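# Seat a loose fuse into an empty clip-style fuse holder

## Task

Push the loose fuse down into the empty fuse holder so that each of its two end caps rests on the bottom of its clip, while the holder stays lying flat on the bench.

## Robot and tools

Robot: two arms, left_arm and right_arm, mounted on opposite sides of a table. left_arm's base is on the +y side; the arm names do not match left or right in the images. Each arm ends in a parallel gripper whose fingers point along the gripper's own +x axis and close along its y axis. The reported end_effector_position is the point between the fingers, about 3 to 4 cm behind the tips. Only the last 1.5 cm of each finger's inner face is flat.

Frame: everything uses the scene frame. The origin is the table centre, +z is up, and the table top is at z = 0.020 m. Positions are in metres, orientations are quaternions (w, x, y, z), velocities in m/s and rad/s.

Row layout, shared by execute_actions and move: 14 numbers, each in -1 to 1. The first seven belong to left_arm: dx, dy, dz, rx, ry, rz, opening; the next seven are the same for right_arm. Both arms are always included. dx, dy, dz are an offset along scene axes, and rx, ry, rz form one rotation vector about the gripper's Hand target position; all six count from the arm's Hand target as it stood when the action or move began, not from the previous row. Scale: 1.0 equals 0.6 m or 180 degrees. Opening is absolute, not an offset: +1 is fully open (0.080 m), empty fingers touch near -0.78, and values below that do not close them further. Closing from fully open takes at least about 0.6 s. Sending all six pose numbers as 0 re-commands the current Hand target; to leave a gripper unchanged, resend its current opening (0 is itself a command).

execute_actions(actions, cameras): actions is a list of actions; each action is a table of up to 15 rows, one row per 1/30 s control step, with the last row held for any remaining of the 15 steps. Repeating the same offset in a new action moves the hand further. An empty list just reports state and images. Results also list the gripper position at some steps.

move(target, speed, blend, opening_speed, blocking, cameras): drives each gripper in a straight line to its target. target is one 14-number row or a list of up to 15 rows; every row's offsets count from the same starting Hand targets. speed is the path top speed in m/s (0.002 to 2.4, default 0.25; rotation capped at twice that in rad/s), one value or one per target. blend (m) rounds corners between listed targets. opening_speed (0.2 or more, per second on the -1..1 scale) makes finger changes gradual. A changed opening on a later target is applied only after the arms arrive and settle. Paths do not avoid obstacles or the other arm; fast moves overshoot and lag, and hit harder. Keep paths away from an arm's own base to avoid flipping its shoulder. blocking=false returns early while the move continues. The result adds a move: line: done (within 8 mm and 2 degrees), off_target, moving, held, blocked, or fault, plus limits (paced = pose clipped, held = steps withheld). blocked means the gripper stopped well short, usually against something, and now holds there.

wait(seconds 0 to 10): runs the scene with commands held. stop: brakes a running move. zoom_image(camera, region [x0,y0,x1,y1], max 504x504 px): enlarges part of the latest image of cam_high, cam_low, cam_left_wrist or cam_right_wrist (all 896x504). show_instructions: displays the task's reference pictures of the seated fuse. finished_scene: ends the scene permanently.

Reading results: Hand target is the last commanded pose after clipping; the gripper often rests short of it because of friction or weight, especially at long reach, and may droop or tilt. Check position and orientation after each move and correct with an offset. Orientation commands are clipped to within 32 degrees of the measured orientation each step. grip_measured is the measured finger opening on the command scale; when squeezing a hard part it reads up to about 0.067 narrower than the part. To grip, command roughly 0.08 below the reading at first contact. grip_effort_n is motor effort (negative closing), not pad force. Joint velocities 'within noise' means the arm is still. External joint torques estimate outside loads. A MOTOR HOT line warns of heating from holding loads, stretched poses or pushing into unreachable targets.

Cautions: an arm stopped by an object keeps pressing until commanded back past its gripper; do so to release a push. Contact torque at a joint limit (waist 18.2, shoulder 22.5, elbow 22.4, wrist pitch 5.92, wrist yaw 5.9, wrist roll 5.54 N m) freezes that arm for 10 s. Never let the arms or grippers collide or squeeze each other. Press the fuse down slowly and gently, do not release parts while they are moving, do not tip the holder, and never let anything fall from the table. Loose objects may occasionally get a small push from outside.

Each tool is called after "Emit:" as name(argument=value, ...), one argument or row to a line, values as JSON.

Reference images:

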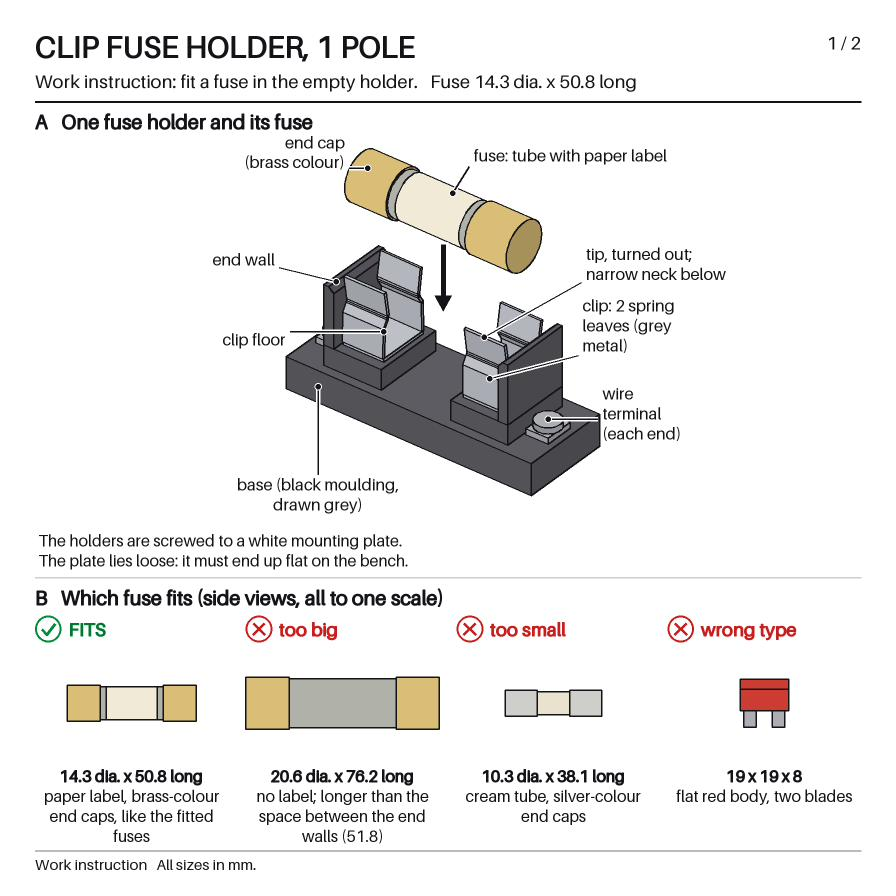

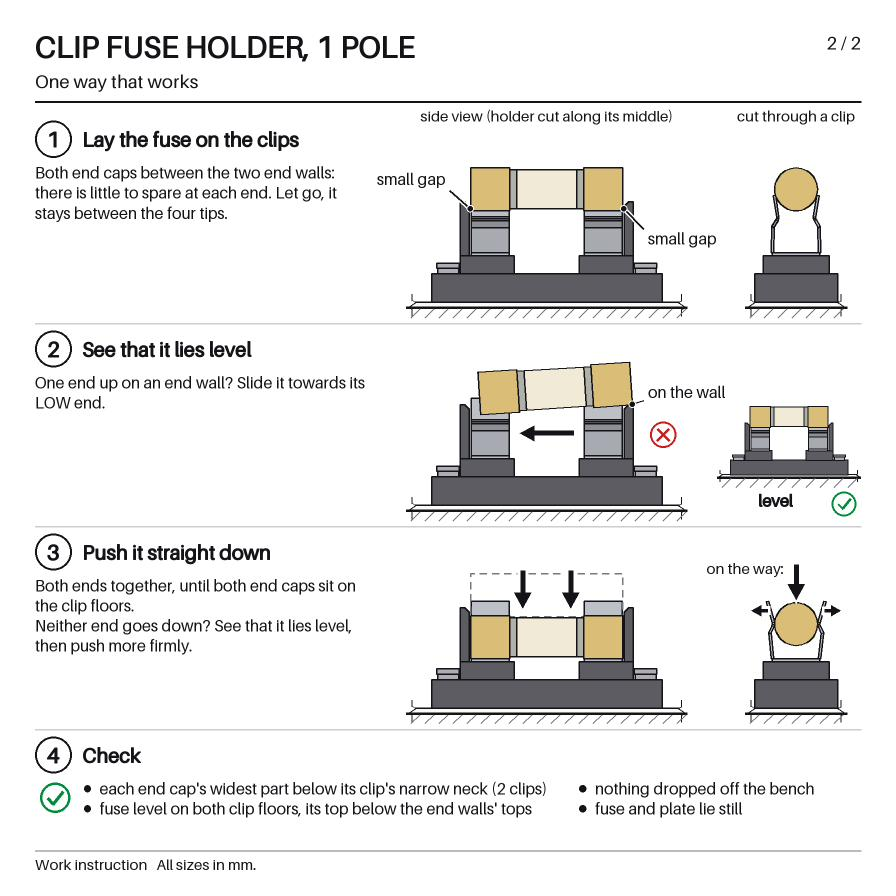

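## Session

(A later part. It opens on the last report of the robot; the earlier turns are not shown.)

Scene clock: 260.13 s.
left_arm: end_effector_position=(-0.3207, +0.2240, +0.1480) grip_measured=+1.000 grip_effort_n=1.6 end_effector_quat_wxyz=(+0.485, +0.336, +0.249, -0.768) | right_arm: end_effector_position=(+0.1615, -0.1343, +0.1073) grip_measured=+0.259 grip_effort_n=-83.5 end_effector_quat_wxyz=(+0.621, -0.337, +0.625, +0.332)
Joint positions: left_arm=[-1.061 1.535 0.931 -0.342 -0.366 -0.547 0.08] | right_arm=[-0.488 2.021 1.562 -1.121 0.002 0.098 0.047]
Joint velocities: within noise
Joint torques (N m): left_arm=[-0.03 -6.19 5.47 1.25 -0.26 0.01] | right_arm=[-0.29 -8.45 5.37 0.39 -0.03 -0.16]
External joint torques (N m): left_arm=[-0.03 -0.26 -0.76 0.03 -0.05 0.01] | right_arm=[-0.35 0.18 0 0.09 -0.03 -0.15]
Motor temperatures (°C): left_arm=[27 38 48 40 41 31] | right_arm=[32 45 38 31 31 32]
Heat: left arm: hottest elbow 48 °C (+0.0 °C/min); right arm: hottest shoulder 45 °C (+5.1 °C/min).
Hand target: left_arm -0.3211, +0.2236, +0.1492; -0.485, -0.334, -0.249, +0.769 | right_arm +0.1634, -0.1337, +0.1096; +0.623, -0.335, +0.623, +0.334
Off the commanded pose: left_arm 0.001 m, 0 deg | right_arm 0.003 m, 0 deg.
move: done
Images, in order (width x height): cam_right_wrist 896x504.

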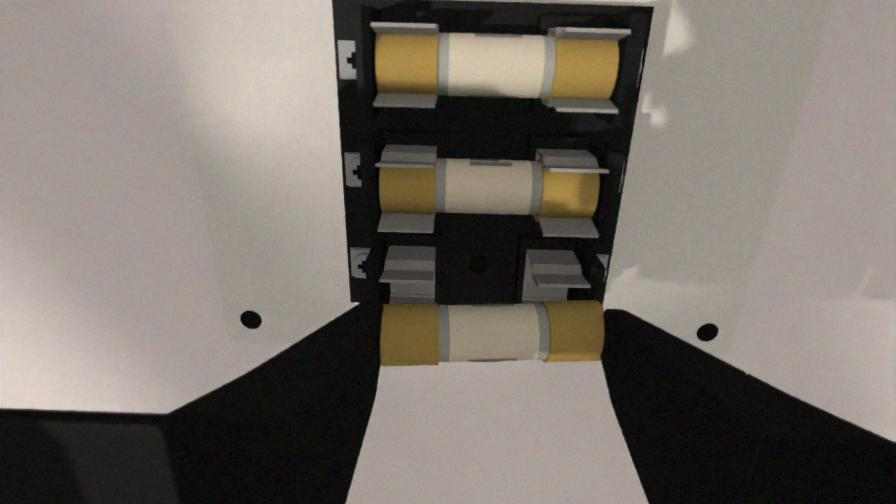

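Emit:
move(
  target=[0,0,0,0,0,0,1,-0.0007,0.0005,-0.013,0,0,0,0.2],
  speed=0.04,
  cameras=["cam_right_wrist"],
)

Emit:
zoom_image(
  camera="cam_right_wrist",
  region=[340, 120, 660, 400],
)

Scene clock: 268.10 s.
left_arm: end_effector_position=(-0.3207, +0.2240, +0.1480) grip_measured=+1.000 grip_effort_n=0.7 end_effector_quat_wxyz=(+0.485, +0.336, +0.249, -0.768) | right_arm: end_effector_position=(+0.1624, -0.1325, +0.1046) grip_measured=+0.259 grip_effort_n=-83.5 end_effector_quat_wxyz=(+0.624, -0.335, +0.622, +0.334)
Joint positions: left_arm=[-1.061 1.535 0.931 -0.342 -0.366 -0.547 0.08] | right_arm=[-0.488 2.021 1.551 -1.098 0.002 0.098 0.047]
Joint velocities: within noise
Joint torques (N m): left_arm=[-0.04 -6.2 5.47 1.24 -0.26 0.02] | right_arm=[-0.18 -7.67 4.28 0.79 -0.02 -0.09]
External joint torques (N m): left_arm=[-0.07 -0.23 -0.76 0.03 -0.05 0.01] | right_arm=[-0.14 0.97 -1.12 0.46 -0.03 -0.09]
Motor temperatures (°C): left_arm=[27 39 48 40 41 31] | right_arm=[32 45 38 31 31 31]
Heat: left arm: hottest elbow 48 °C (+0.0 °C/min); right arm: hottest shoulder 45 °C (+5.1 °C/min).
Hand target: left_arm -0.3211, +0.2236, +0.1492; -0.485, -0.334, -0.249, +0.769 | right_arm +0.1630, -0.1334, +0.1018; +0.623, -0.335, +0.623, +0.334
Off the commanded pose: left_arm 0.001 m, 0 deg | right_arm 0.003 m, 0 deg.
move: done
Images, in order (width x height): cam_right_wrist 896x504.

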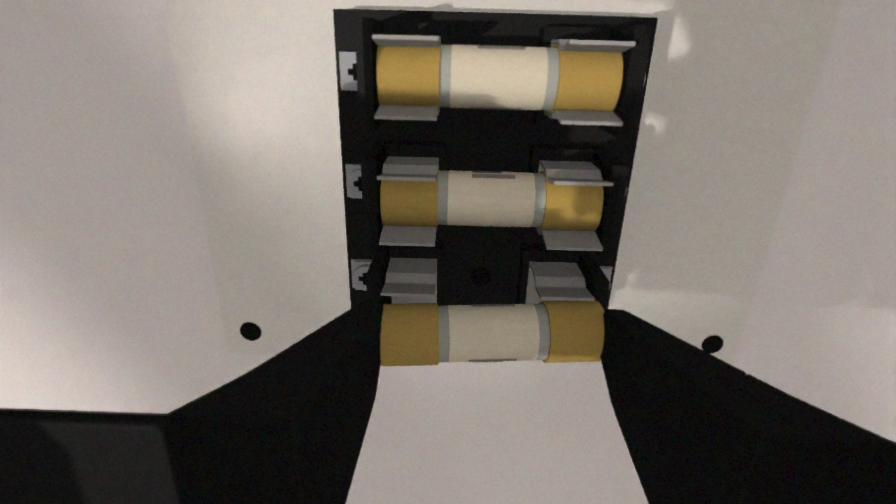

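Scaled by 1.575 from the camera's 896x504 image, which has a finer 1280x720 frame.

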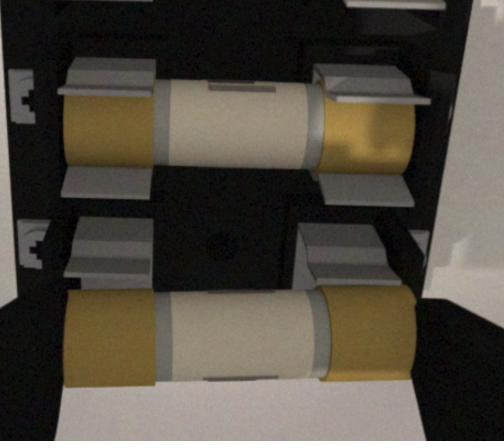

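Emit:
move(
  target=[0,0,0,0,0,0,1,-0.0005,0.0004,-0.0075,0,0,0,0.2],
  speed=0.04,
  cameras=["cam_right_wrist"],
)

Emit:
zoom_image(
  camera="cam_right_wrist",
  region=[340, 120, 660, 400],
)

Scene clock: 274.93 s.
left_arm: end_effector_position=(-0.3207, +0.2240, +0.1480) grip_measured=+1.000 grip_effort_n=0.2 end_effector_quat_wxyz=(+0.485, +0.336, +0.249, -0.768) | right_arm: end_effector_position=(+0.1623, -0.1326, +0.1021) grip_measured=+0.259 grip_effort_n=-83.5 end_effector_quat_wxyz=(+0.625, -0.334, +0.621, +0.335)
Joint positions: left_arm=[-1.061 1.535 0.931 -0.342 -0.366 -0.547 0.08] | right_arm=[-0.488 2.021 1.541 -1.086 0.002 0.098 0.047]
Joint velocities: within noise
Joint torques (N m): left_arm=[-0.06 -6.23 5.49 1.26 -0.26 0.03] | right_arm=[-0.19 -7.23 4.2 1.07 -0.04 -0.04]
External joint torques (N m): left_arm=[-0.08 -0.25 -0.76 0.04 -0.06 0.02] | right_arm=[-0.25 1.38 -1.19 0.73 -0.04 -0.05]
Motor temperatures (°C): left_arm=[27 39 48 40 41 31] | right_arm=[32 45 38 31 31 31]
Heat: left arm: hottest elbow 48 °C (+0.0 °C/min); right arm: hottest shoulder 45 °C (+3.0 °C/min).
Hand target: left_arm -0.3211, +0.2236, +0.1492; -0.485, -0.334, -0.249, +0.769 | right_arm +0.1627, -0.1331, +0.0973; +0.623, -0.335, +0.623, +0.334
Off the commanded pose: left_arm 0.001 m, 0 deg | right_arm 0.005 m, 0 deg.
move: done
Images, in order (width x height): cam_right_wrist 896x504.

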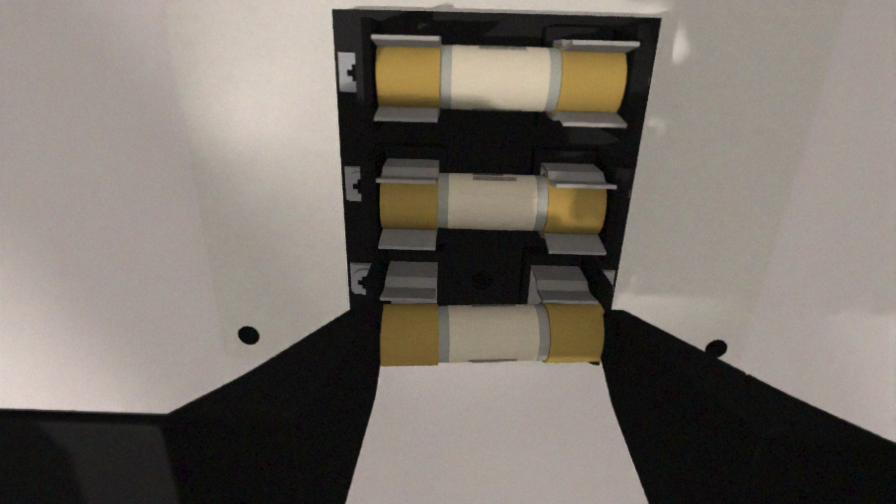

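Scaled by 1.575 from the camera's 896x504 image, which has a finer 1280x720 frame.

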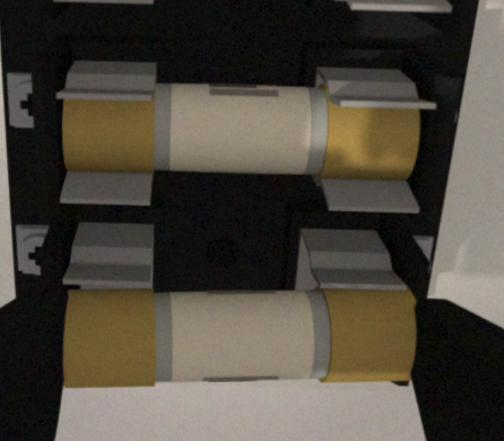

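Emit:
move(
  target=[
    [0,0,0,0,0,0,1,-0.0004,0.0002,0.004,0,0,0,0.25],
    [0,0,0,0,0,0,1,-0.0004,0.0002,0.004,0,0,0,0.45],
    [0,0,0,0,0,0,1,0,0,0.045,0,0,0,0.45],
  ],
  speed=0.06,
  opening_speed=0.4,
  cameras=["cam_right_wrist"],
)

Emit:
zoom_image(
  camera="cam_right_wrist",
  region=[340, 20, 660, 300],
)

Scene clock: 280.30 s.
left_arm: end_effector_position=(-0.3207, +0.2240, +0.1480) grip_measured=+1.000 grip_effort_n=1.2 end_effector_quat_wxyz=(+0.485, +0.336, +0.249, -0.768) | right_arm: end_effector_position=(+0.1606, -0.1358, +0.1164) grip_measured=+0.448 grip_effort_n=16.5 end_effector_quat_wxyz=(+0.616, -0.340, +0.630, +0.329)
Joint positions: left_arm=[-1.061 1.535 0.931 -0.342 -0.366 -0.547 0.08] | right_arm=[-0.488 2.021 1.598 -1.174 0.002 0.098 0.055]
Joint velocities: within noise
Joint torques (N m): left_arm=[-0.06 -6.23 5.47 1.26 -0.28 0.02] | right_arm=[-0.07 -9.62 6.39 0.2 -0.03 -0.05]
External joint torques (N m): left_arm=[-0.03 -0.29 -0.72 0.05 -0.08 0.01] | right_arm=[-0.03 -1.1 1.07 -0.07 -0.04 -0.05]
Motor temperatures (°C): left_arm=[27 39 48 40 40 31] | right_arm=[32 45 38 31 31 31]
Heat: left arm: hottest elbow 48 °C (+0.0 °C/min); right arm: hottest shoulder 45 °C (+2.0 °C/min).
Hand target: left_arm -0.3211, +0.2236, +0.1492; -0.485, -0.334, -0.249, +0.769 | right_arm +0.1627, -0.1331, +0.1242; +0.623, -0.335, +0.623, +0.334
Off the commanded pose: left_arm 0.001 m, 0 deg | right_arm 0.009 m, 1 deg.
move: off_target (right_arm)
Images, in order (width x height): cam_right_wrist 896x504.

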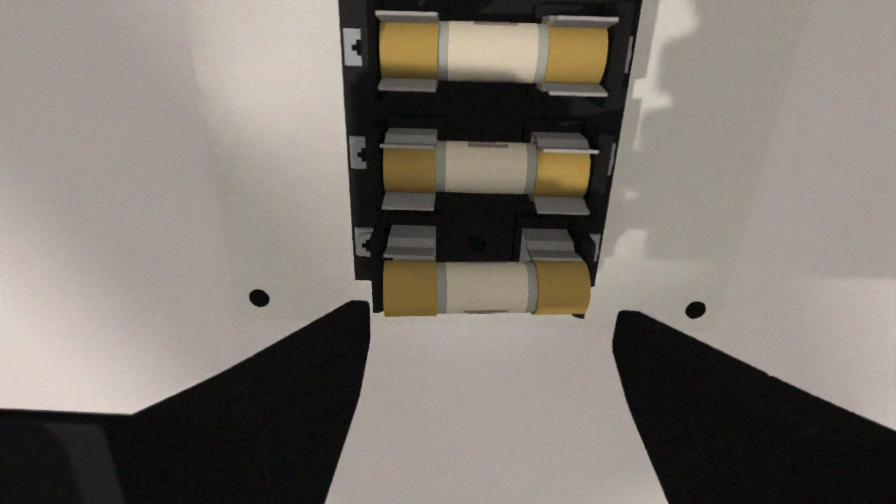

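Scaled by 1.575 from the camera's 896x504 image, which has a finer 1280x720 frame.

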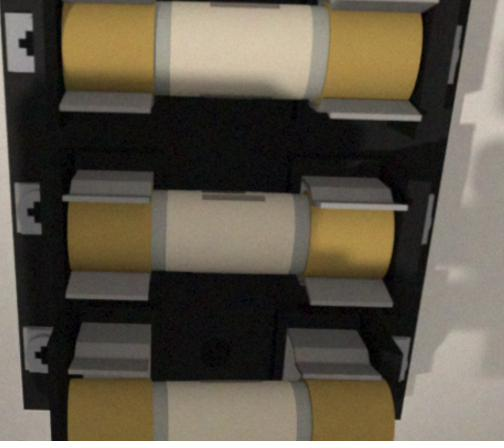

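Emit:
move(
  target=[
    [0,0,0,0,0,0,1,0,0,0.004,0,0,0,-0.15],
    [0,0,0,0,0,0,1,0,-0.0012,-0.0137,0,0,0,-0.15],
  ],
  speed=0.08,
  cameras=["cam_right_wrist"],
)

Emit:
zoom_image(
  camera="cam_right_wrist",
  region=[340, 180, 660, 400],
)

Scene clock: 289.17 s.
left_arm: end_effector_position=(-0.3207, +0.2240, +0.1480) grip_measured=+1.000 grip_effort_n=1.2 end_effector_quat_wxyz=(+0.485, +0.336, +0.249, -0.768) | right_arm: end_effector_position=(+0.1624, -0.1325, +0.1143) grip_measured=-0.148 grip_effort_n=-13.3 end_effector_quat_wxyz=(+0.622, -0.337, +0.624, +0.333)
Joint positions: left_arm=[-1.061 1.535 0.931 -0.342 -0.366 -0.547 0.08] | right_arm=[-0.488 2.021 1.59 -1.146 0.002 0.098 0.028]
Joint velocities: within noise
Joint torques (N m): left_arm=[-0.06 -6.23 5.47 1.25 -0.25 0.02] | right_arm=[-0.15 -9.21 4.37 0.53 -0.05 -0.07]
External joint torques (N m): left_arm=[-0.08 -0.24 -0.79 0.03 -0.04 0.01] | right_arm=[-0.19 -0.6 -1.01 0.23 -0.05 -0.07]
Motor temperatures (°C): left_arm=[27 39 48 40 40 31] | right_arm=[31 47 39 30 31 31]
Heat: left arm: hottest elbow 48 °C (+0.0 °C/min); right arm: hottest shoulder 47 °C (+2.0 °C/min).
Hand target: left_arm -0.3211, +0.2236, +0.1492; -0.485, -0.334, -0.249, +0.769 | right_arm +0.1627, -0.1339, +0.1159; +0.623, -0.335, +0.623, +0.334
Off the commanded pose: left_arm 0.001 m, 0 deg | right_arm 0.002 m, 0 deg.
move: done
Images, in order (width x height): cam_right_wrist 896x504.

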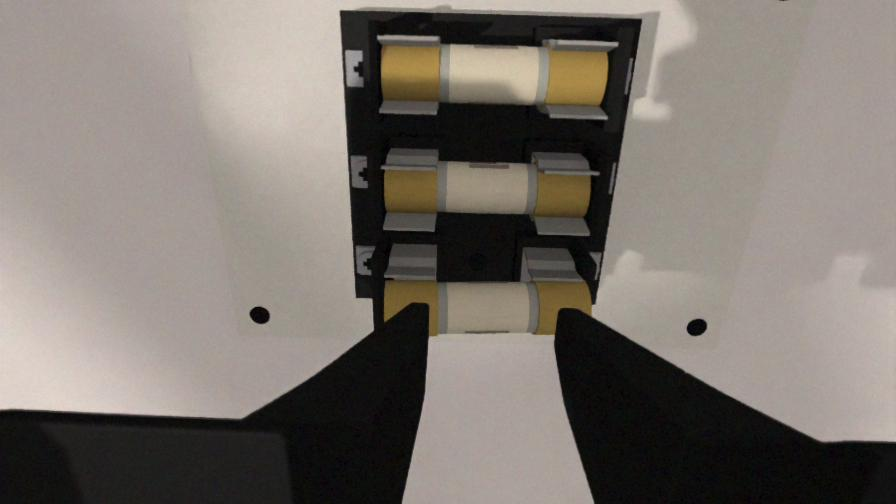

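Scaled by 1.575 from the camera's 896x504 image, which has a finer 1280x720 frame.

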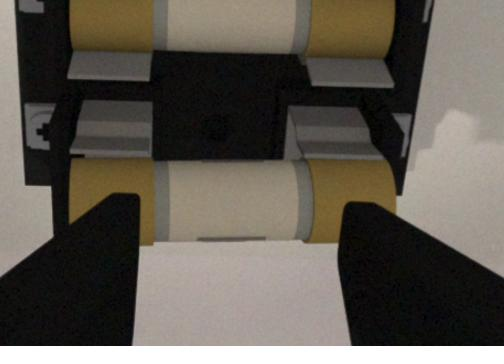

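Emit:
move(
  target=[0,0,0,0,0,0,1,0,0,-0.035,0,0,0,-0.15],
  speed=0.05,
  cameras=["cam_right_wrist"],
)

Scene clock: 292.83 s.
left_arm: end_effector_position=(-0.3207, +0.2240, +0.1480) grip_measured=+1.000 grip_effort_n=1.2 end_effector_quat_wxyz=(+0.485, +0.336, +0.249, -0.768) | right_arm: end_effector_position=(+0.1641, -0.1293, +0.1022) grip_measured=-0.148 grip_effort_n=-13.3 end_effector_quat_wxyz=(+0.630, -0.331, +0.616, +0.338)
Joint positions: left_arm=[-1.061 1.535 0.931 -0.342 -0.366 -0.547 0.08] | right_arm=[-0.488 2.021 1.54 -1.068 0.002 0.098 0.028]
Joint velocities: within noise
Joint torques (N m): left_arm=[-0.06 -6.2 5.47 1.26 -0.26 0.02] | right_arm=[-0.22 -7.13 3.53 0.48 -0.07 -0.07]
External joint torques (N m): left_arm=[-0.09 -0.12 -0.91 0 -0.05 0.01] | right_arm=[-0.19 1.45 -1.86 0.12 -0.07 -0.07]
Motor temperatures (°C): left_arm=[27 39 48 40 40 31] | right_arm=[31 47 39 30 31 31]
Heat: left arm: hottest elbow 48 °C (+0.0 °C/min); right arm: hottest shoulder 47 °C (+2.0 °C/min).
Hand target: left_arm -0.3211, +0.2236, +0.1492; -0.485, -0.334, -0.249, +0.769 | right_arm +0.1626, -0.1339, +0.0949; +0.623, -0.335, +0.623, +0.334
Off the commanded pose: left_arm 0.001 m, 0 deg | right_arm 0.009 m, 1 deg.
move: off_target (right_arm)
Images, in order (width x height): cam_right_wrist 896x504.

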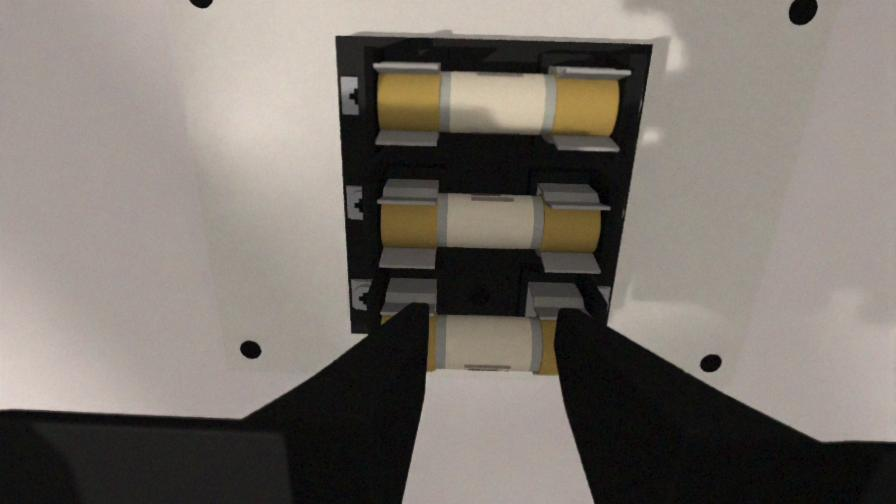

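Emit:
move(
  target=[
    [0,0,0,0,0,0,1,0,0,0.038,0,0,0,-0.15],
    [0,0,0,0,0,0,1,-0.003,-0.0045,0.03,0,0,0,-0.15],
  ],
  speed=0.08,
  cameras=["cam_right_wrist"],
)

Emit:
zoom_image(
  camera="cam_right_wrist",
  region=[340, 180, 660, 400],
)

Scene clock: 304.03 s.
left_arm: end_effector_position=(-0.3207, +0.2240, +0.1480) grip_measured=+1.000 grip_effort_n=1.2 end_effector_quat_wxyz=(+0.485, +0.336, +0.249, -0.768) | right_arm: end_effector_position=(+0.1608, -0.1355, +0.1095) grip_measured=-0.148 grip_effort_n=-13.3 end_effector_quat_wxyz=(+0.620, -0.338, +0.626, +0.332)
Joint positions: left_arm=[-1.061 1.535 0.931 -0.342 -0.366 -0.547 0.08] | right_arm=[-0.488 2.016 1.563 -1.13 0.002 0.098 0.028]
Joint velocities: within noise
Joint torques (N m): left_arm=[-0.04 -6.23 5.47 1.25 -0.26 0.02] | right_arm=[-0.12 -9.81 4.3 0.54 -0.04 -0.03]
External joint torques (N m): left_arm=[-0.04 -0.28 -0.74 0.05 -0.05 0.02] | right_arm=[-0.13 -1.26 -1.07 0.23 -0.04 -0.03]
Motor temperatures (°C): left_arm=[27 39 48 40 40 31] | right_arm=[31 46 38 30 31 31]
Heat: left arm: hottest elbow 48 °C (+0.0 °C/min); right arm: hottest shoulder 46 °C (+1.0 °C/min).
Hand target: left_arm -0.3211, +0.2236, +0.1492; -0.485, -0.334, -0.249, +0.769 | right_arm +0.1608, -0.1366, +0.1130; +0.623, -0.335, +0.623, +0.334
Off the commanded pose: left_arm 0.001 m, 0 deg | right_arm 0.004 m, 1 deg.
move: done
Images, in order (width x height): cam_right_wrist 896x504.

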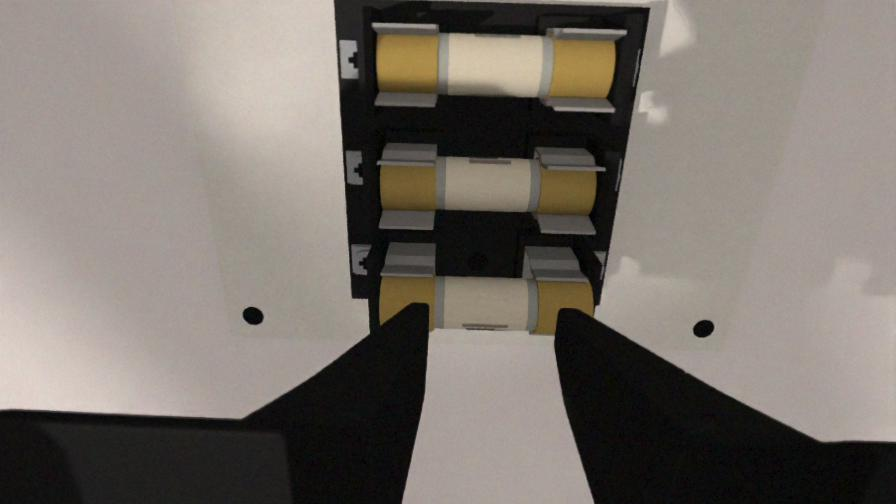

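Scaled by 1.575 from the camera's 896x504 image, which has a finer 1280x720 frame.

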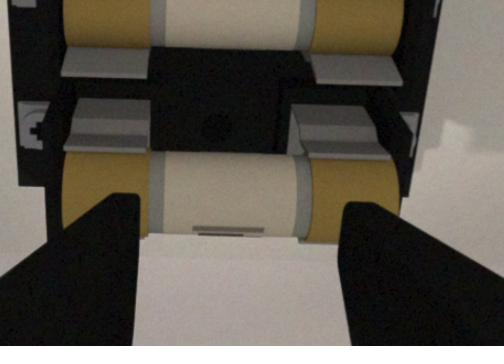

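Emit:
move(
  target=[0,0,0,0,0,0,1,-0.0015,-0.002,-0.033,0,0,0,-0.15],
  speed=0.05,
  cameras=["cam_right_wrist"],
)

Scene clock: 307.77 s.
left_arm: end_effector_position=(-0.3207, +0.2240, +0.1480) grip_measured=+1.000 grip_effort_n=0.7 end_effector_quat_wxyz=(+0.485, +0.336, +0.249, -0.768) | right_arm: end_effector_position=(+0.1606, -0.1358, +0.1023) grip_measured=-0.148 grip_effort_n=-13.3 end_effector_quat_wxyz=(+0.628, -0.332, +0.618, +0.337)
Joint positions: left_arm=[-1.061 1.535 0.931 -0.342 -0.366 -0.547 0.08] | right_arm=[-0.488 1.999 1.51 -1.067 0.002 0.098 0.028]
Joint velocities: within noise
Joint torques (N m): left_arm=[-0.07 -6.21 5.48 1.25 -0.26 0.02] | right_arm=[-0.1 -6.37 3.36 1.38 -0.04 -0.03]
External joint torques (N m): left_arm=[-0.04 -0.31 -0.69 0.05 -0.06 0.01] | right_arm=[-0.1 2.06 -2.03 1.02 -0.05 -0.03]
Motor temperatures (°C): left_arm=[27 39 48 40 40 31] | right_arm=[31 47 38 30 31 31]
Heat: left arm: hottest elbow 48 °C (+0.0 °C/min); right arm: hottest shoulder 47 °C (+2.0 °C/min).
Hand target: left_arm -0.3211, +0.2236, +0.1492; -0.485, -0.334, -0.249, +0.769 | right_arm +0.1599, -0.1378, +0.0932; +0.623, -0.335, +0.623, +0.334
Off the commanded pose: left_arm 0.001 m, 0 deg | right_arm 0.009 m, 1 deg.
move: off_target (right_arm)
Images, in order (width x height): cam_right_wrist 896x504.

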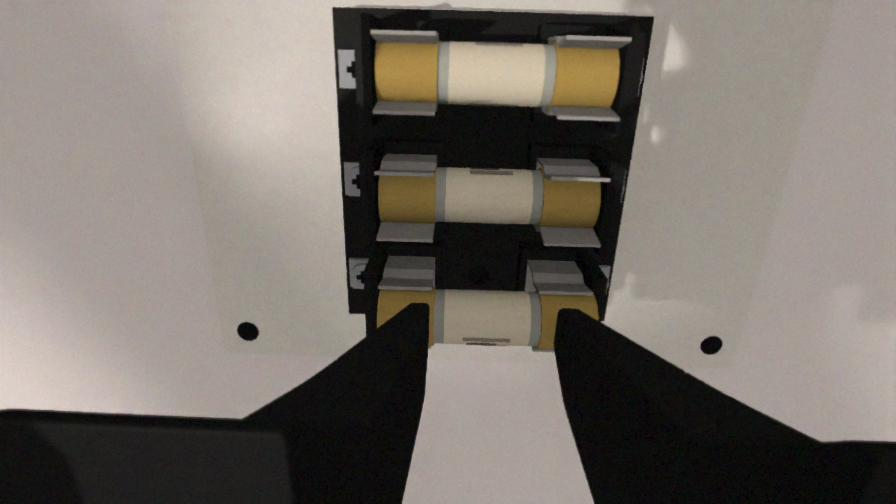

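Emit:
move(
  target=[0,0,0,0,0,0,1,0,0,-0.035,0,0,0,-0.15],
  speed=0.05,
  cameras=["cam_right_wrist"],
)

Scene clock: 310.27 s.
left_arm: end_effector_position=(-0.3207, +0.2240, +0.1480) grip_measured=+1.000 grip_effort_n=1.2 end_effector_quat_wxyz=(+0.485, +0.336, +0.249, -0.768) | right_arm: end_effector_position=(+0.1639, -0.1297, +0.0947) grip_measured=-0.148 grip_effort_n=-13.3 end_effector_quat_wxyz=(+0.641, -0.323, +0.605, +0.345)
Joint positions: left_arm=[-1.061 1.535 0.931 -0.342 -0.366 -0.547 0.08] | right_arm=[-0.488 1.997 1.473 -0.988 0.003 0.098 0.028]
Joint velocities: within noise
Joint torques (N m): left_arm=[-0.04 -6.23 5.46 1.26 -0.27 0.01] | right_arm=[-0.1 -3.48 1.85 1.14 -0.06 -0.01]
External joint torques (N m): left_arm=[0 -0.19 -0.86 0.02 -0.06 0.01] | right_arm=[-0.17 4.9 -3.49 0.73 -0.05 -0.01]
Motor temperatures (°C): left_arm=[27 39 48 40 40 31] | right_arm=[31 46 38 31 31 31]
Heat: left arm: hottest elbow 48 °C (+0.0 °C/min); right arm: hottest shoulder 46 °C (+1.0 °C/min).
Hand target: left_arm -0.3211, +0.2236, +0.1492; -0.485, -0.334, -0.249, +0.769 | right_arm +0.1599, -0.1378, +0.0722; +0.623, -0.335, +0.623, +0.334
Off the commanded pose: left_arm 0.001 m, 0 deg | right_arm 0.024 m, 4 deg.
move: off_target (right_arm)
Images, in order (width x height): cam_right_wrist 896x504.

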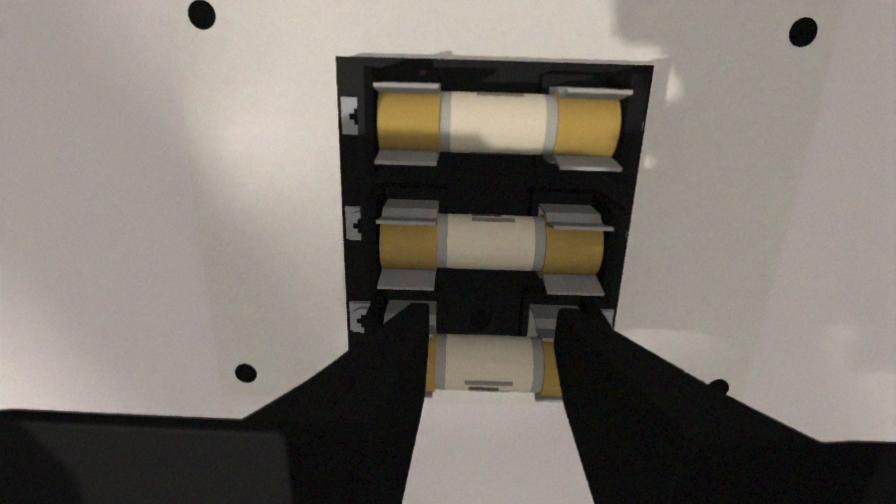

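Emit:
move(
  target=[0,0,0,0,0,0,1,0,0,0.08,0,0,0,-0.15],
  speed=0.15,
  cameras=["cam_right_wrist","cam_low"],
)

Emit:
zoom_image(
  camera="cam_right_wrist",
  region=[340, 120, 660, 340],
)

Emit:
zoom_image(
  camera="cam_low",
  region=[430, 294, 480, 332],
)

Scene clock: 316.17 s.
left_arm: end_effector_position=(-0.3207, +0.2240, +0.1480) grip_measured=+1.000 grip_effort_n=0.7 end_effector_quat_wxyz=(+0.485, +0.336, +0.249, -0.768) | right_arm: end_effector_position=(+0.1582, -0.1405, +0.1143) grip_measured=-0.148 grip_effort_n=-13.3 end_effector_quat_wxyz=(+0.618, -0.339, +0.628, +0.330)
Joint positions: left_arm=[-1.061 1.535 0.931 -0.342 -0.366 -0.547 0.08] | right_arm=[-0.488 1.997 1.556 -1.15 0.003 0.098 0.028]
Joint velocities: within noise
Joint torques (N m): left_arm=[-0.05 -6.2 5.45 1.26 -0.26 0.01] | right_arm=[-0.05 -8.91 6.17 0.23 -0.04 -0.02]
External joint torques (N m): left_arm=[-0.07 -0.21 -0.81 0.04 -0.05 0.01] | right_arm=[-0.03 -0.58 0.88 -0.05 -0.05 -0.02]
Motor temperatures (°C): left_arm=[27 39 48 40 40 31] | right_arm=[31 45 37 31 31 31]
Heat: left arm: hottest elbow 48 °C (+0.0 °C/min); right arm: hottest shoulder 45 °C (+0.0 °C/min).
Hand target: left_arm -0.3211, +0.2236, +0.1492; -0.485, -0.334, -0.249, +0.769 | right_arm +0.1599, -0.1377, +0.1202; +0.623, -0.335, +0.623, +0.334
Off the commanded pose: left_arm 0.001 m, 0 deg | right_arm 0.007 m, 1 deg.
move: done
Images, in order (width x height): cam_low 896x504, cam_right_wrist 896x504.

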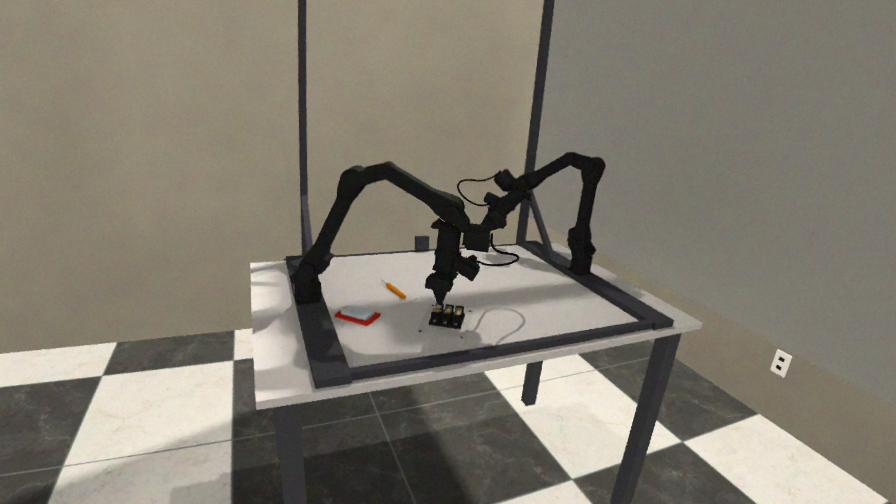

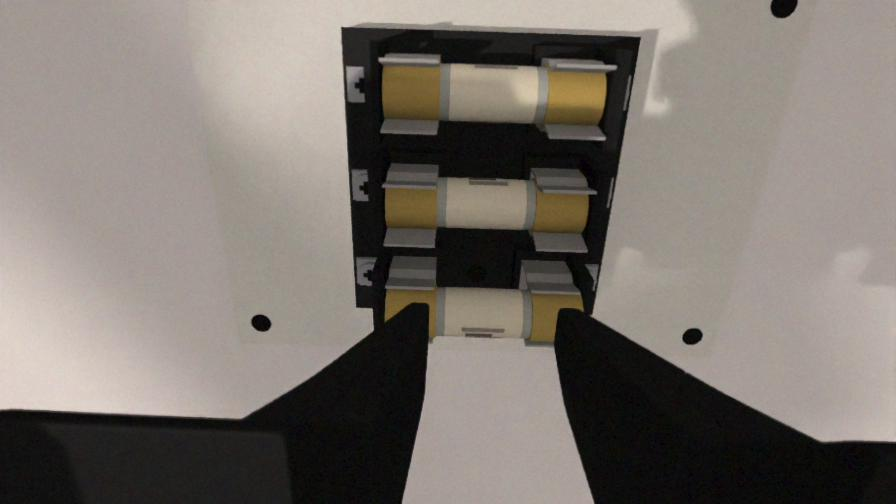

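Scaled by 1.575 from the camera's 896x504 image, which has a finer 1280x720 frame.

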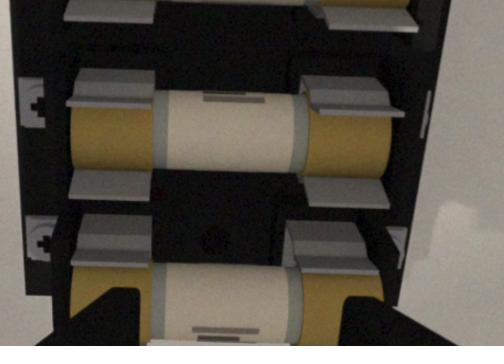

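Scaled by 10.080 from the camera's 896x504 image, which has a finer 1280x720 frame.

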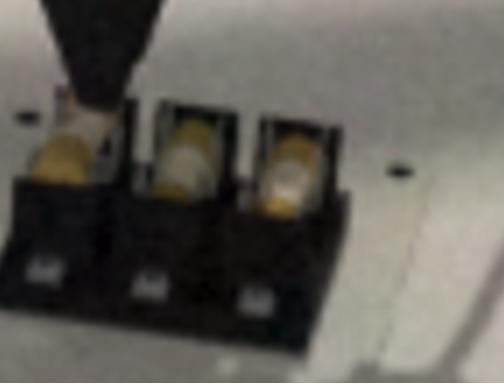

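Emit:
move(
  target=[0,0,0,0,0,0,1,-0.006,-0.013,-0.018,0,0,0,-0.15],
  speed=0.08,
  cameras=["cam_right_wrist","cam_high"],
)

Emit:
zoom_image(
  camera="cam_right_wrist",
  region=[340, 180, 660, 400],
)

Scene clock: 327.53 s.
left_arm: end_effector_position=(-0.3207, +0.2240, +0.1480) grip_measured=+1.000 grip_effort_n=0.7 end_effector_quat_wxyz=(+0.485, +0.336, +0.249, -0.768) | right_arm: end_effector_position=(+0.1562, -0.1444, +0.1063) grip_measured=-0.148 grip_effort_n=-13.3 end_effector_quat_wxyz=(+0.620, -0.338, +0.626, +0.332)
Joint positions: left_arm=[-1.061 1.535 0.931 -0.342 -0.366 -0.547 0.08] | right_arm=[-0.488 1.98 1.499 -1.1 0.003 0.098 0.028]
Joint velocities: within noise
Joint torques (N m): left_arm=[-0.04 -6.23 5.48 1.25 -0.26 0.02] | right_arm=[-0.16 -9.48 4.36 0.5 -0.05 -0.07]
External joint torques (N m): left_arm=[0 -0.29 -0.71 0.05 -0.06 0.01] | right_arm=[-0.23 -1.18 -0.98 0.2 -0.04 -0.06]
Motor temperatures (°C): left_arm=[27 39 49 40 40 31] | right_arm=[31 46 38 30 31 31]
Heat: left arm: hottest elbow 49 °C (+1.0 °C/min); right arm: hottest shoulder 46 °C (+1.0 °C/min).
Hand target: left_arm -0.3211, +0.2236, +0.1492; -0.485, -0.334, -0.249, +0.769 | right_arm +0.1563, -0.1456, +0.1094; +0.623, -0.335, +0.623, +0.334
Off the commanded pose: left_arm 0.001 m, 0 deg | right_arm 0.003 m, 1 deg.
move: done
Images, in order (width x height): cam_high 896x504, cam_right_wrist 896x504.

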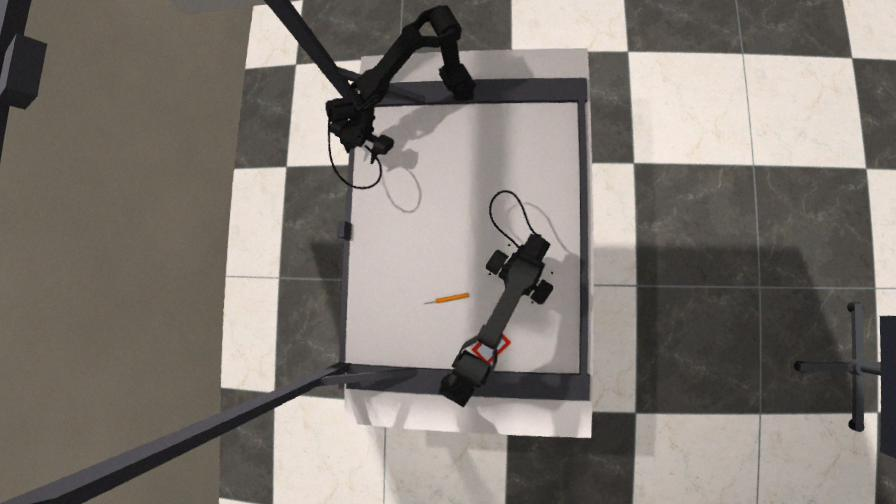

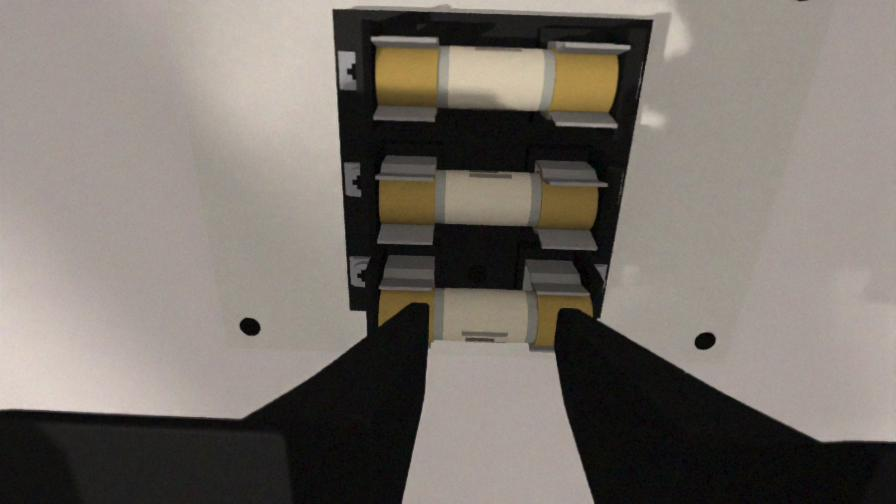

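Scaled by 1.575 from the camera's 896x504 image, which has a finer 1280x720 frame.

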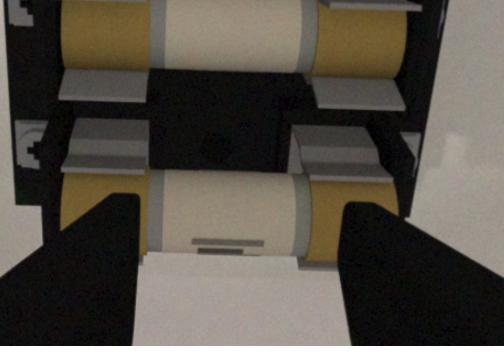

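Emit:
move(
  target=[
    [0,0,0,0,0,0,1,-0.003,-0.006,-0.015,0,0,0,-0.15],
    [0,0,0,0,0,0,1,-0.005,-0.012,-0.06,-0.012,0.007,0,-0.15],
  ],
  speed=0.04,
  cameras=["cam_right_wrist"],
)

Scene clock: 338.43 s.
left_arm: end_effector_position=(-0.3207, +0.2240, +0.1480) grip_measured=+1.000 grip_effort_n=1.2 end_effector_quat_wxyz=(+0.485, +0.336, +0.249, -0.768) | right_arm: end_effector_position=(+0.1581, -0.1418, +0.0949) grip_measured=-0.148 grip_effort_n=-12.8 end_effector_quat_wxyz=(+0.632, -0.329, +0.614, +0.340)
Joint positions: left_arm=[-1.061 1.535 0.931 -0.342 -0.366 -0.547 0.08] | right_arm=[-0.489 1.971 1.438 -1.008 0.002 0.097 0.028]
Joint velocities: within noise
Joint torques (N m): left_arm=[-0.05 -6.22 5.45 1.26 -0.26 0.03] | right_arm=[-0.52 -2.97 2.27 -0.05 -0.11 -0.09]
External joint torques (N m): left_arm=[-0.05 -0.23 -0.81 0.03 -0.05 0.02] | right_arm=[-0.52 5.37 -3.17 -0.44 -0.11 -0.09]
Motor temperatures (°C): left_arm=[27 39 49 40 40 31] | right_arm=[31 47 38 30 31 31]
Heat: left arm: hottest elbow 49 °C (+1.0 °C/min); right arm: hottest shoulder 47 °C (+3.0 °C/min).
Hand target: left_arm -0.3211, +0.2236, +0.1492; -0.485, -0.334, -0.249, +0.769 | right_arm +0.1533, -0.1528, +0.0733; +0.609, -0.343, +0.636, +0.326
Off the commanded pose: left_arm 0.001 m, 0 deg | right_arm 0.025 m, 4 deg.
move: off_target (right_arm)
Images, in order (width x height): cam_right_wrist 896x504.

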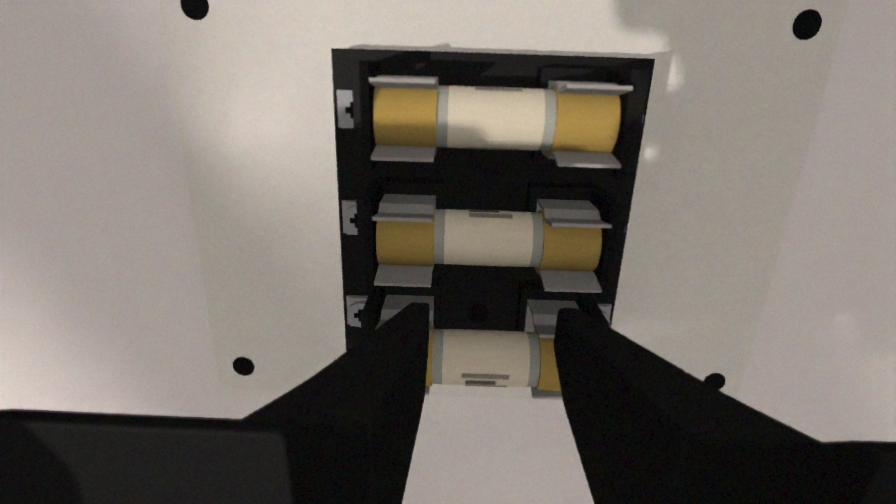

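Emit:
move(
  target=[
    [0,0,0,0,0,0,1,0,0,0.1,0.012,-0.007,0,-0.15],
    [0,0,0,0,0,0,1,0.004,0.008,0.1,0.012,-0.007,0.5,-0.3],
  ],
  speed=0.4,
  cameras=["cam_right_wrist"],
)

Emit:
zoom_image(
  camera="cam_right_wrist",
  region=[380, 80, 740, 400],
)

Scene clock: 348.50 s.
left_arm: end_effector_position=(-0.3207, +0.2240, +0.1480) grip_measured=+1.000 grip_effort_n=0.7 end_effector_quat_wxyz=(+0.485, +0.336, +0.249, -0.768) | right_arm: end_effector_position=(+0.1562, -0.1498, +0.1285) grip_measured=-0.297 grip_effort_n=-13.3 end_effector_quat_wxyz=(+0.210, -0.684, +0.204, +0.668)
Joint positions: left_arm=[-1.061 1.535 0.931 -0.342 -0.366 -0.547 0.08] | right_arm=[-0.488 1.926 1.512 -1.145 0.021 -1.464 0.022]
Joint velocities: within noise
Joint torques (N m): left_arm=[-0.07 -6.24 5.44 1.25 -0.26 0.02] | right_arm=[0.21 -8.87 5.28 0.48 -0.16 -0.19]
External joint torques (N m): left_arm=[-0.07 -0.25 -0.8 0.03 -0.05 0.01] | right_arm=[0.15 -0.92 -0.13 0.18 -0.12 -0.19]
Motor temperatures (°C): left_arm=[27 40 49 40 40 31] | right_arm=[31 46 38 30 31 31]
Heat: left arm: hottest elbow 49 °C (+1.0 °C/min); right arm: hottest shoulder 46 °C (-1.0 °C/min).
Hand target: left_arm -0.3211, +0.2236, +0.1492; -0.485, -0.334, -0.249, +0.769 | right_arm +0.1558, -0.1480, +0.1334; -0.213, +0.685, -0.195, -0.668
Off the commanded pose: left_arm 0.001 m, 0 deg | right_arm 0.005 m, 1 deg.
move: done
Images, in order (width x height): cam_right_wrist 896x504.

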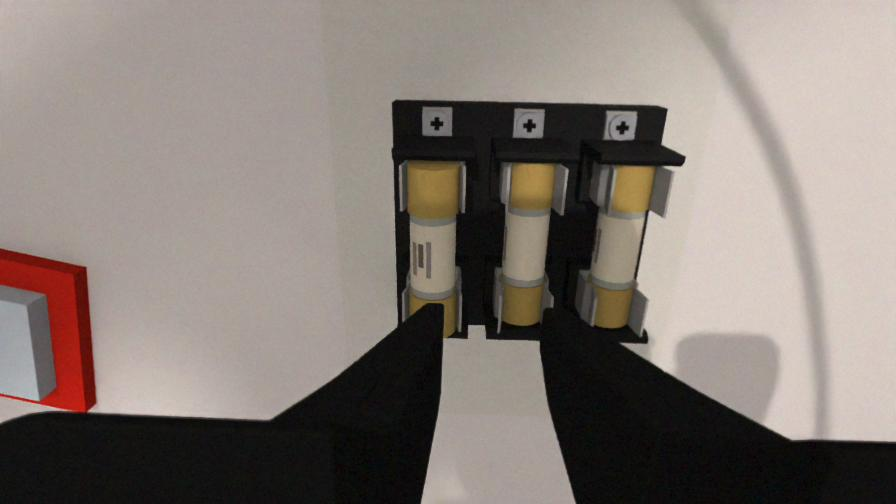

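Scaled by 1.400 from the camera's 896x504 image, which has a finer 1280x720 frame.

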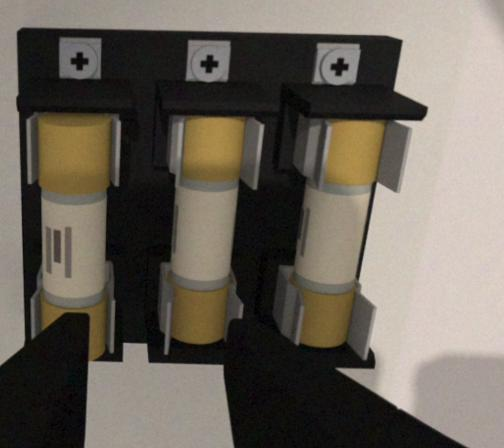

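Emit:
move(
  target=[0,0,0,0,0,0,1,-0.0235,-0.02,-0.032,0,0,0,-0.3],
  speed=0.1,
  cameras=["cam_right_wrist"],
)

Emit:
zoom_image(
  camera="cam_right_wrist",
  region=[380, 80, 740, 440],
)

Scene clock: 357.80 s.
left_arm: end_effector_position=(-0.3207, +0.2240, +0.1480) grip_measured=+1.000 grip_effort_n=0.7 end_effector_quat_wxyz=(+0.485, +0.336, +0.249, -0.768) | right_arm: end_effector_position=(+0.1436, -0.1594, +0.1119) grip_measured=-0.297 grip_effort_n=-13.3 end_effector_quat_wxyz=(+0.210, -0.685, +0.198, +0.668)
Joint positions: left_arm=[-1.061 1.535 0.931 -0.342 -0.366 -0.547 0.08] | right_arm=[-0.468 1.878 1.38 -1.052 0.021 -1.454 0.022]
Joint velocities: within noise
Joint torques (N m): left_arm=[-0.05 -6.23 5.48 1.25 -0.26 0.01] | right_arm=[0.11 -8.59 4.19 0.48 -0.09 0.1]
External joint torques (N m): left_arm=[-0.07 -0.25 -0.78 0.02 -0.05 0.01] | right_arm=[0.1 -1.08 -1.12 0.16 -0.05 0.09]
Motor temperatures (°C): left_arm=[27 40 49 40 40 31] | right_arm=[31 46 38 30 31 31]
Heat: left arm: hottest elbow 49 °C (+1.0 °C/min); right arm: hottest shoulder 46 °C (-1.0 °C/min).
Hand target: left_arm -0.3211, +0.2236, +0.1492; -0.485, -0.334, -0.249, +0.769 | right_arm +0.1417, -0.1600, +0.1143; -0.213, +0.685, -0.195, -0.668
Off the commanded pose: left_arm 0.001 m, 0 deg | right_arm 0.003 m, 0 deg.
move: done
Images, in order (width x height): cam_right_wrist 896x504.

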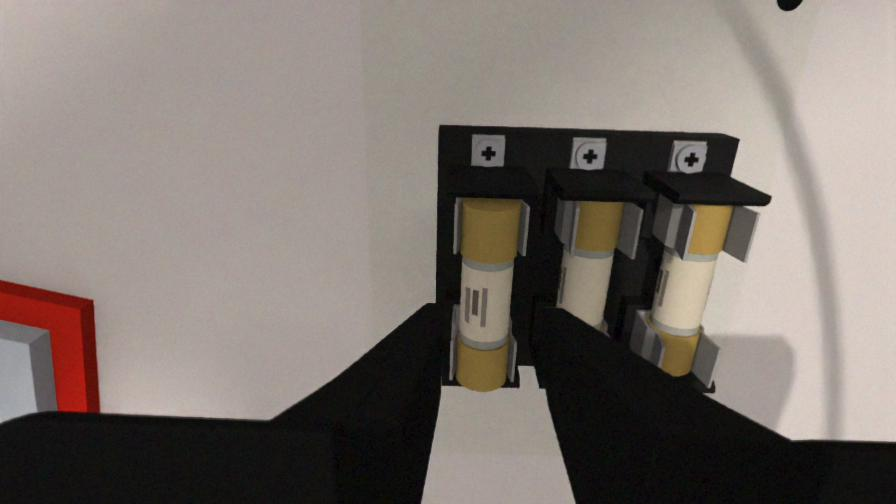

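Scaled by 1.400 from the camera's 896x504 image, which has a finer 1280x720 frame.

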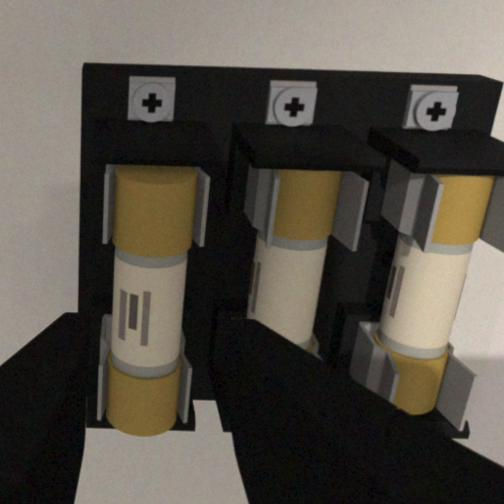

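Emit:
move(
  target=[
    [0,0,0,0,0,0,1,-0.0012,-0.0008,-0.035,0,0,0,-0.3],
    [0,0,0,0,0,0,1,-0.0012,-0.0008,-0.035,0,0,0,-0.68],
  ],
  speed=0.06,
  opening_speed=0.4,
  cameras=["cam_right_wrist"],
)

Scene clock: 365.20 s.
left_arm: end_effector_position=(-0.3207, +0.2240, +0.1480) grip_measured=+1.000 grip_effort_n=0.7 end_effector_quat_wxyz=(+0.485, +0.336, +0.249, -0.768) | right_arm: end_effector_position=(+0.1428, -0.1601, +0.0968) grip_measured=-0.630 grip_effort_n=-83.5 end_effector_quat_wxyz=(+0.216, -0.686, +0.192, +0.667)
Joint positions: left_arm=[-1.061 1.535 0.931 -0.342 -0.366 -0.547 0.08] | right_arm=[-0.467 1.879 1.319 -0.974 0.021 -1.452 0.007]
Joint velocities: within noise
Joint torques (N m): left_arm=[-0.07 -6.24 5.47 1.26 -0.26 0.01] | right_arm=[0.36 -6.23 4.31 0.67 -0.1 0.14]
External joint torques (N m): left_arm=[-0.07 -0.26 -0.79 0.03 -0.06 0.01] | right_arm=[0.35 1.32 -0.99 0.32 -0.06 0.13]
Motor temperatures (°C): left_arm=[27 40 49 40 40 31] | right_arm=[31 46 38 30 31 31]
Heat: left arm: hottest elbow 49 °C (+1.0 °C/min); right arm: hottest shoulder 46 °C (-1.0 °C/min).
Hand target: left_arm -0.3211, +0.2236, +0.1492; -0.485, -0.334, -0.249, +0.769 | right_arm +0.1409, -0.1605, +0.0932; -0.213, +0.685, -0.195, -0.668
Off the commanded pose: left_arm 0.001 m, 0 deg | right_arm 0.004 m, 0 deg.
move: done
Images, in order (width x height): cam_right_wrist 896x504.

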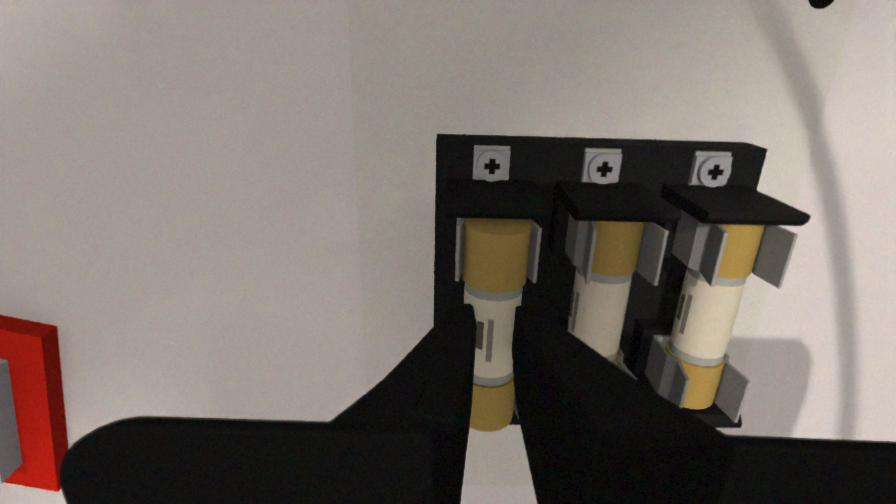

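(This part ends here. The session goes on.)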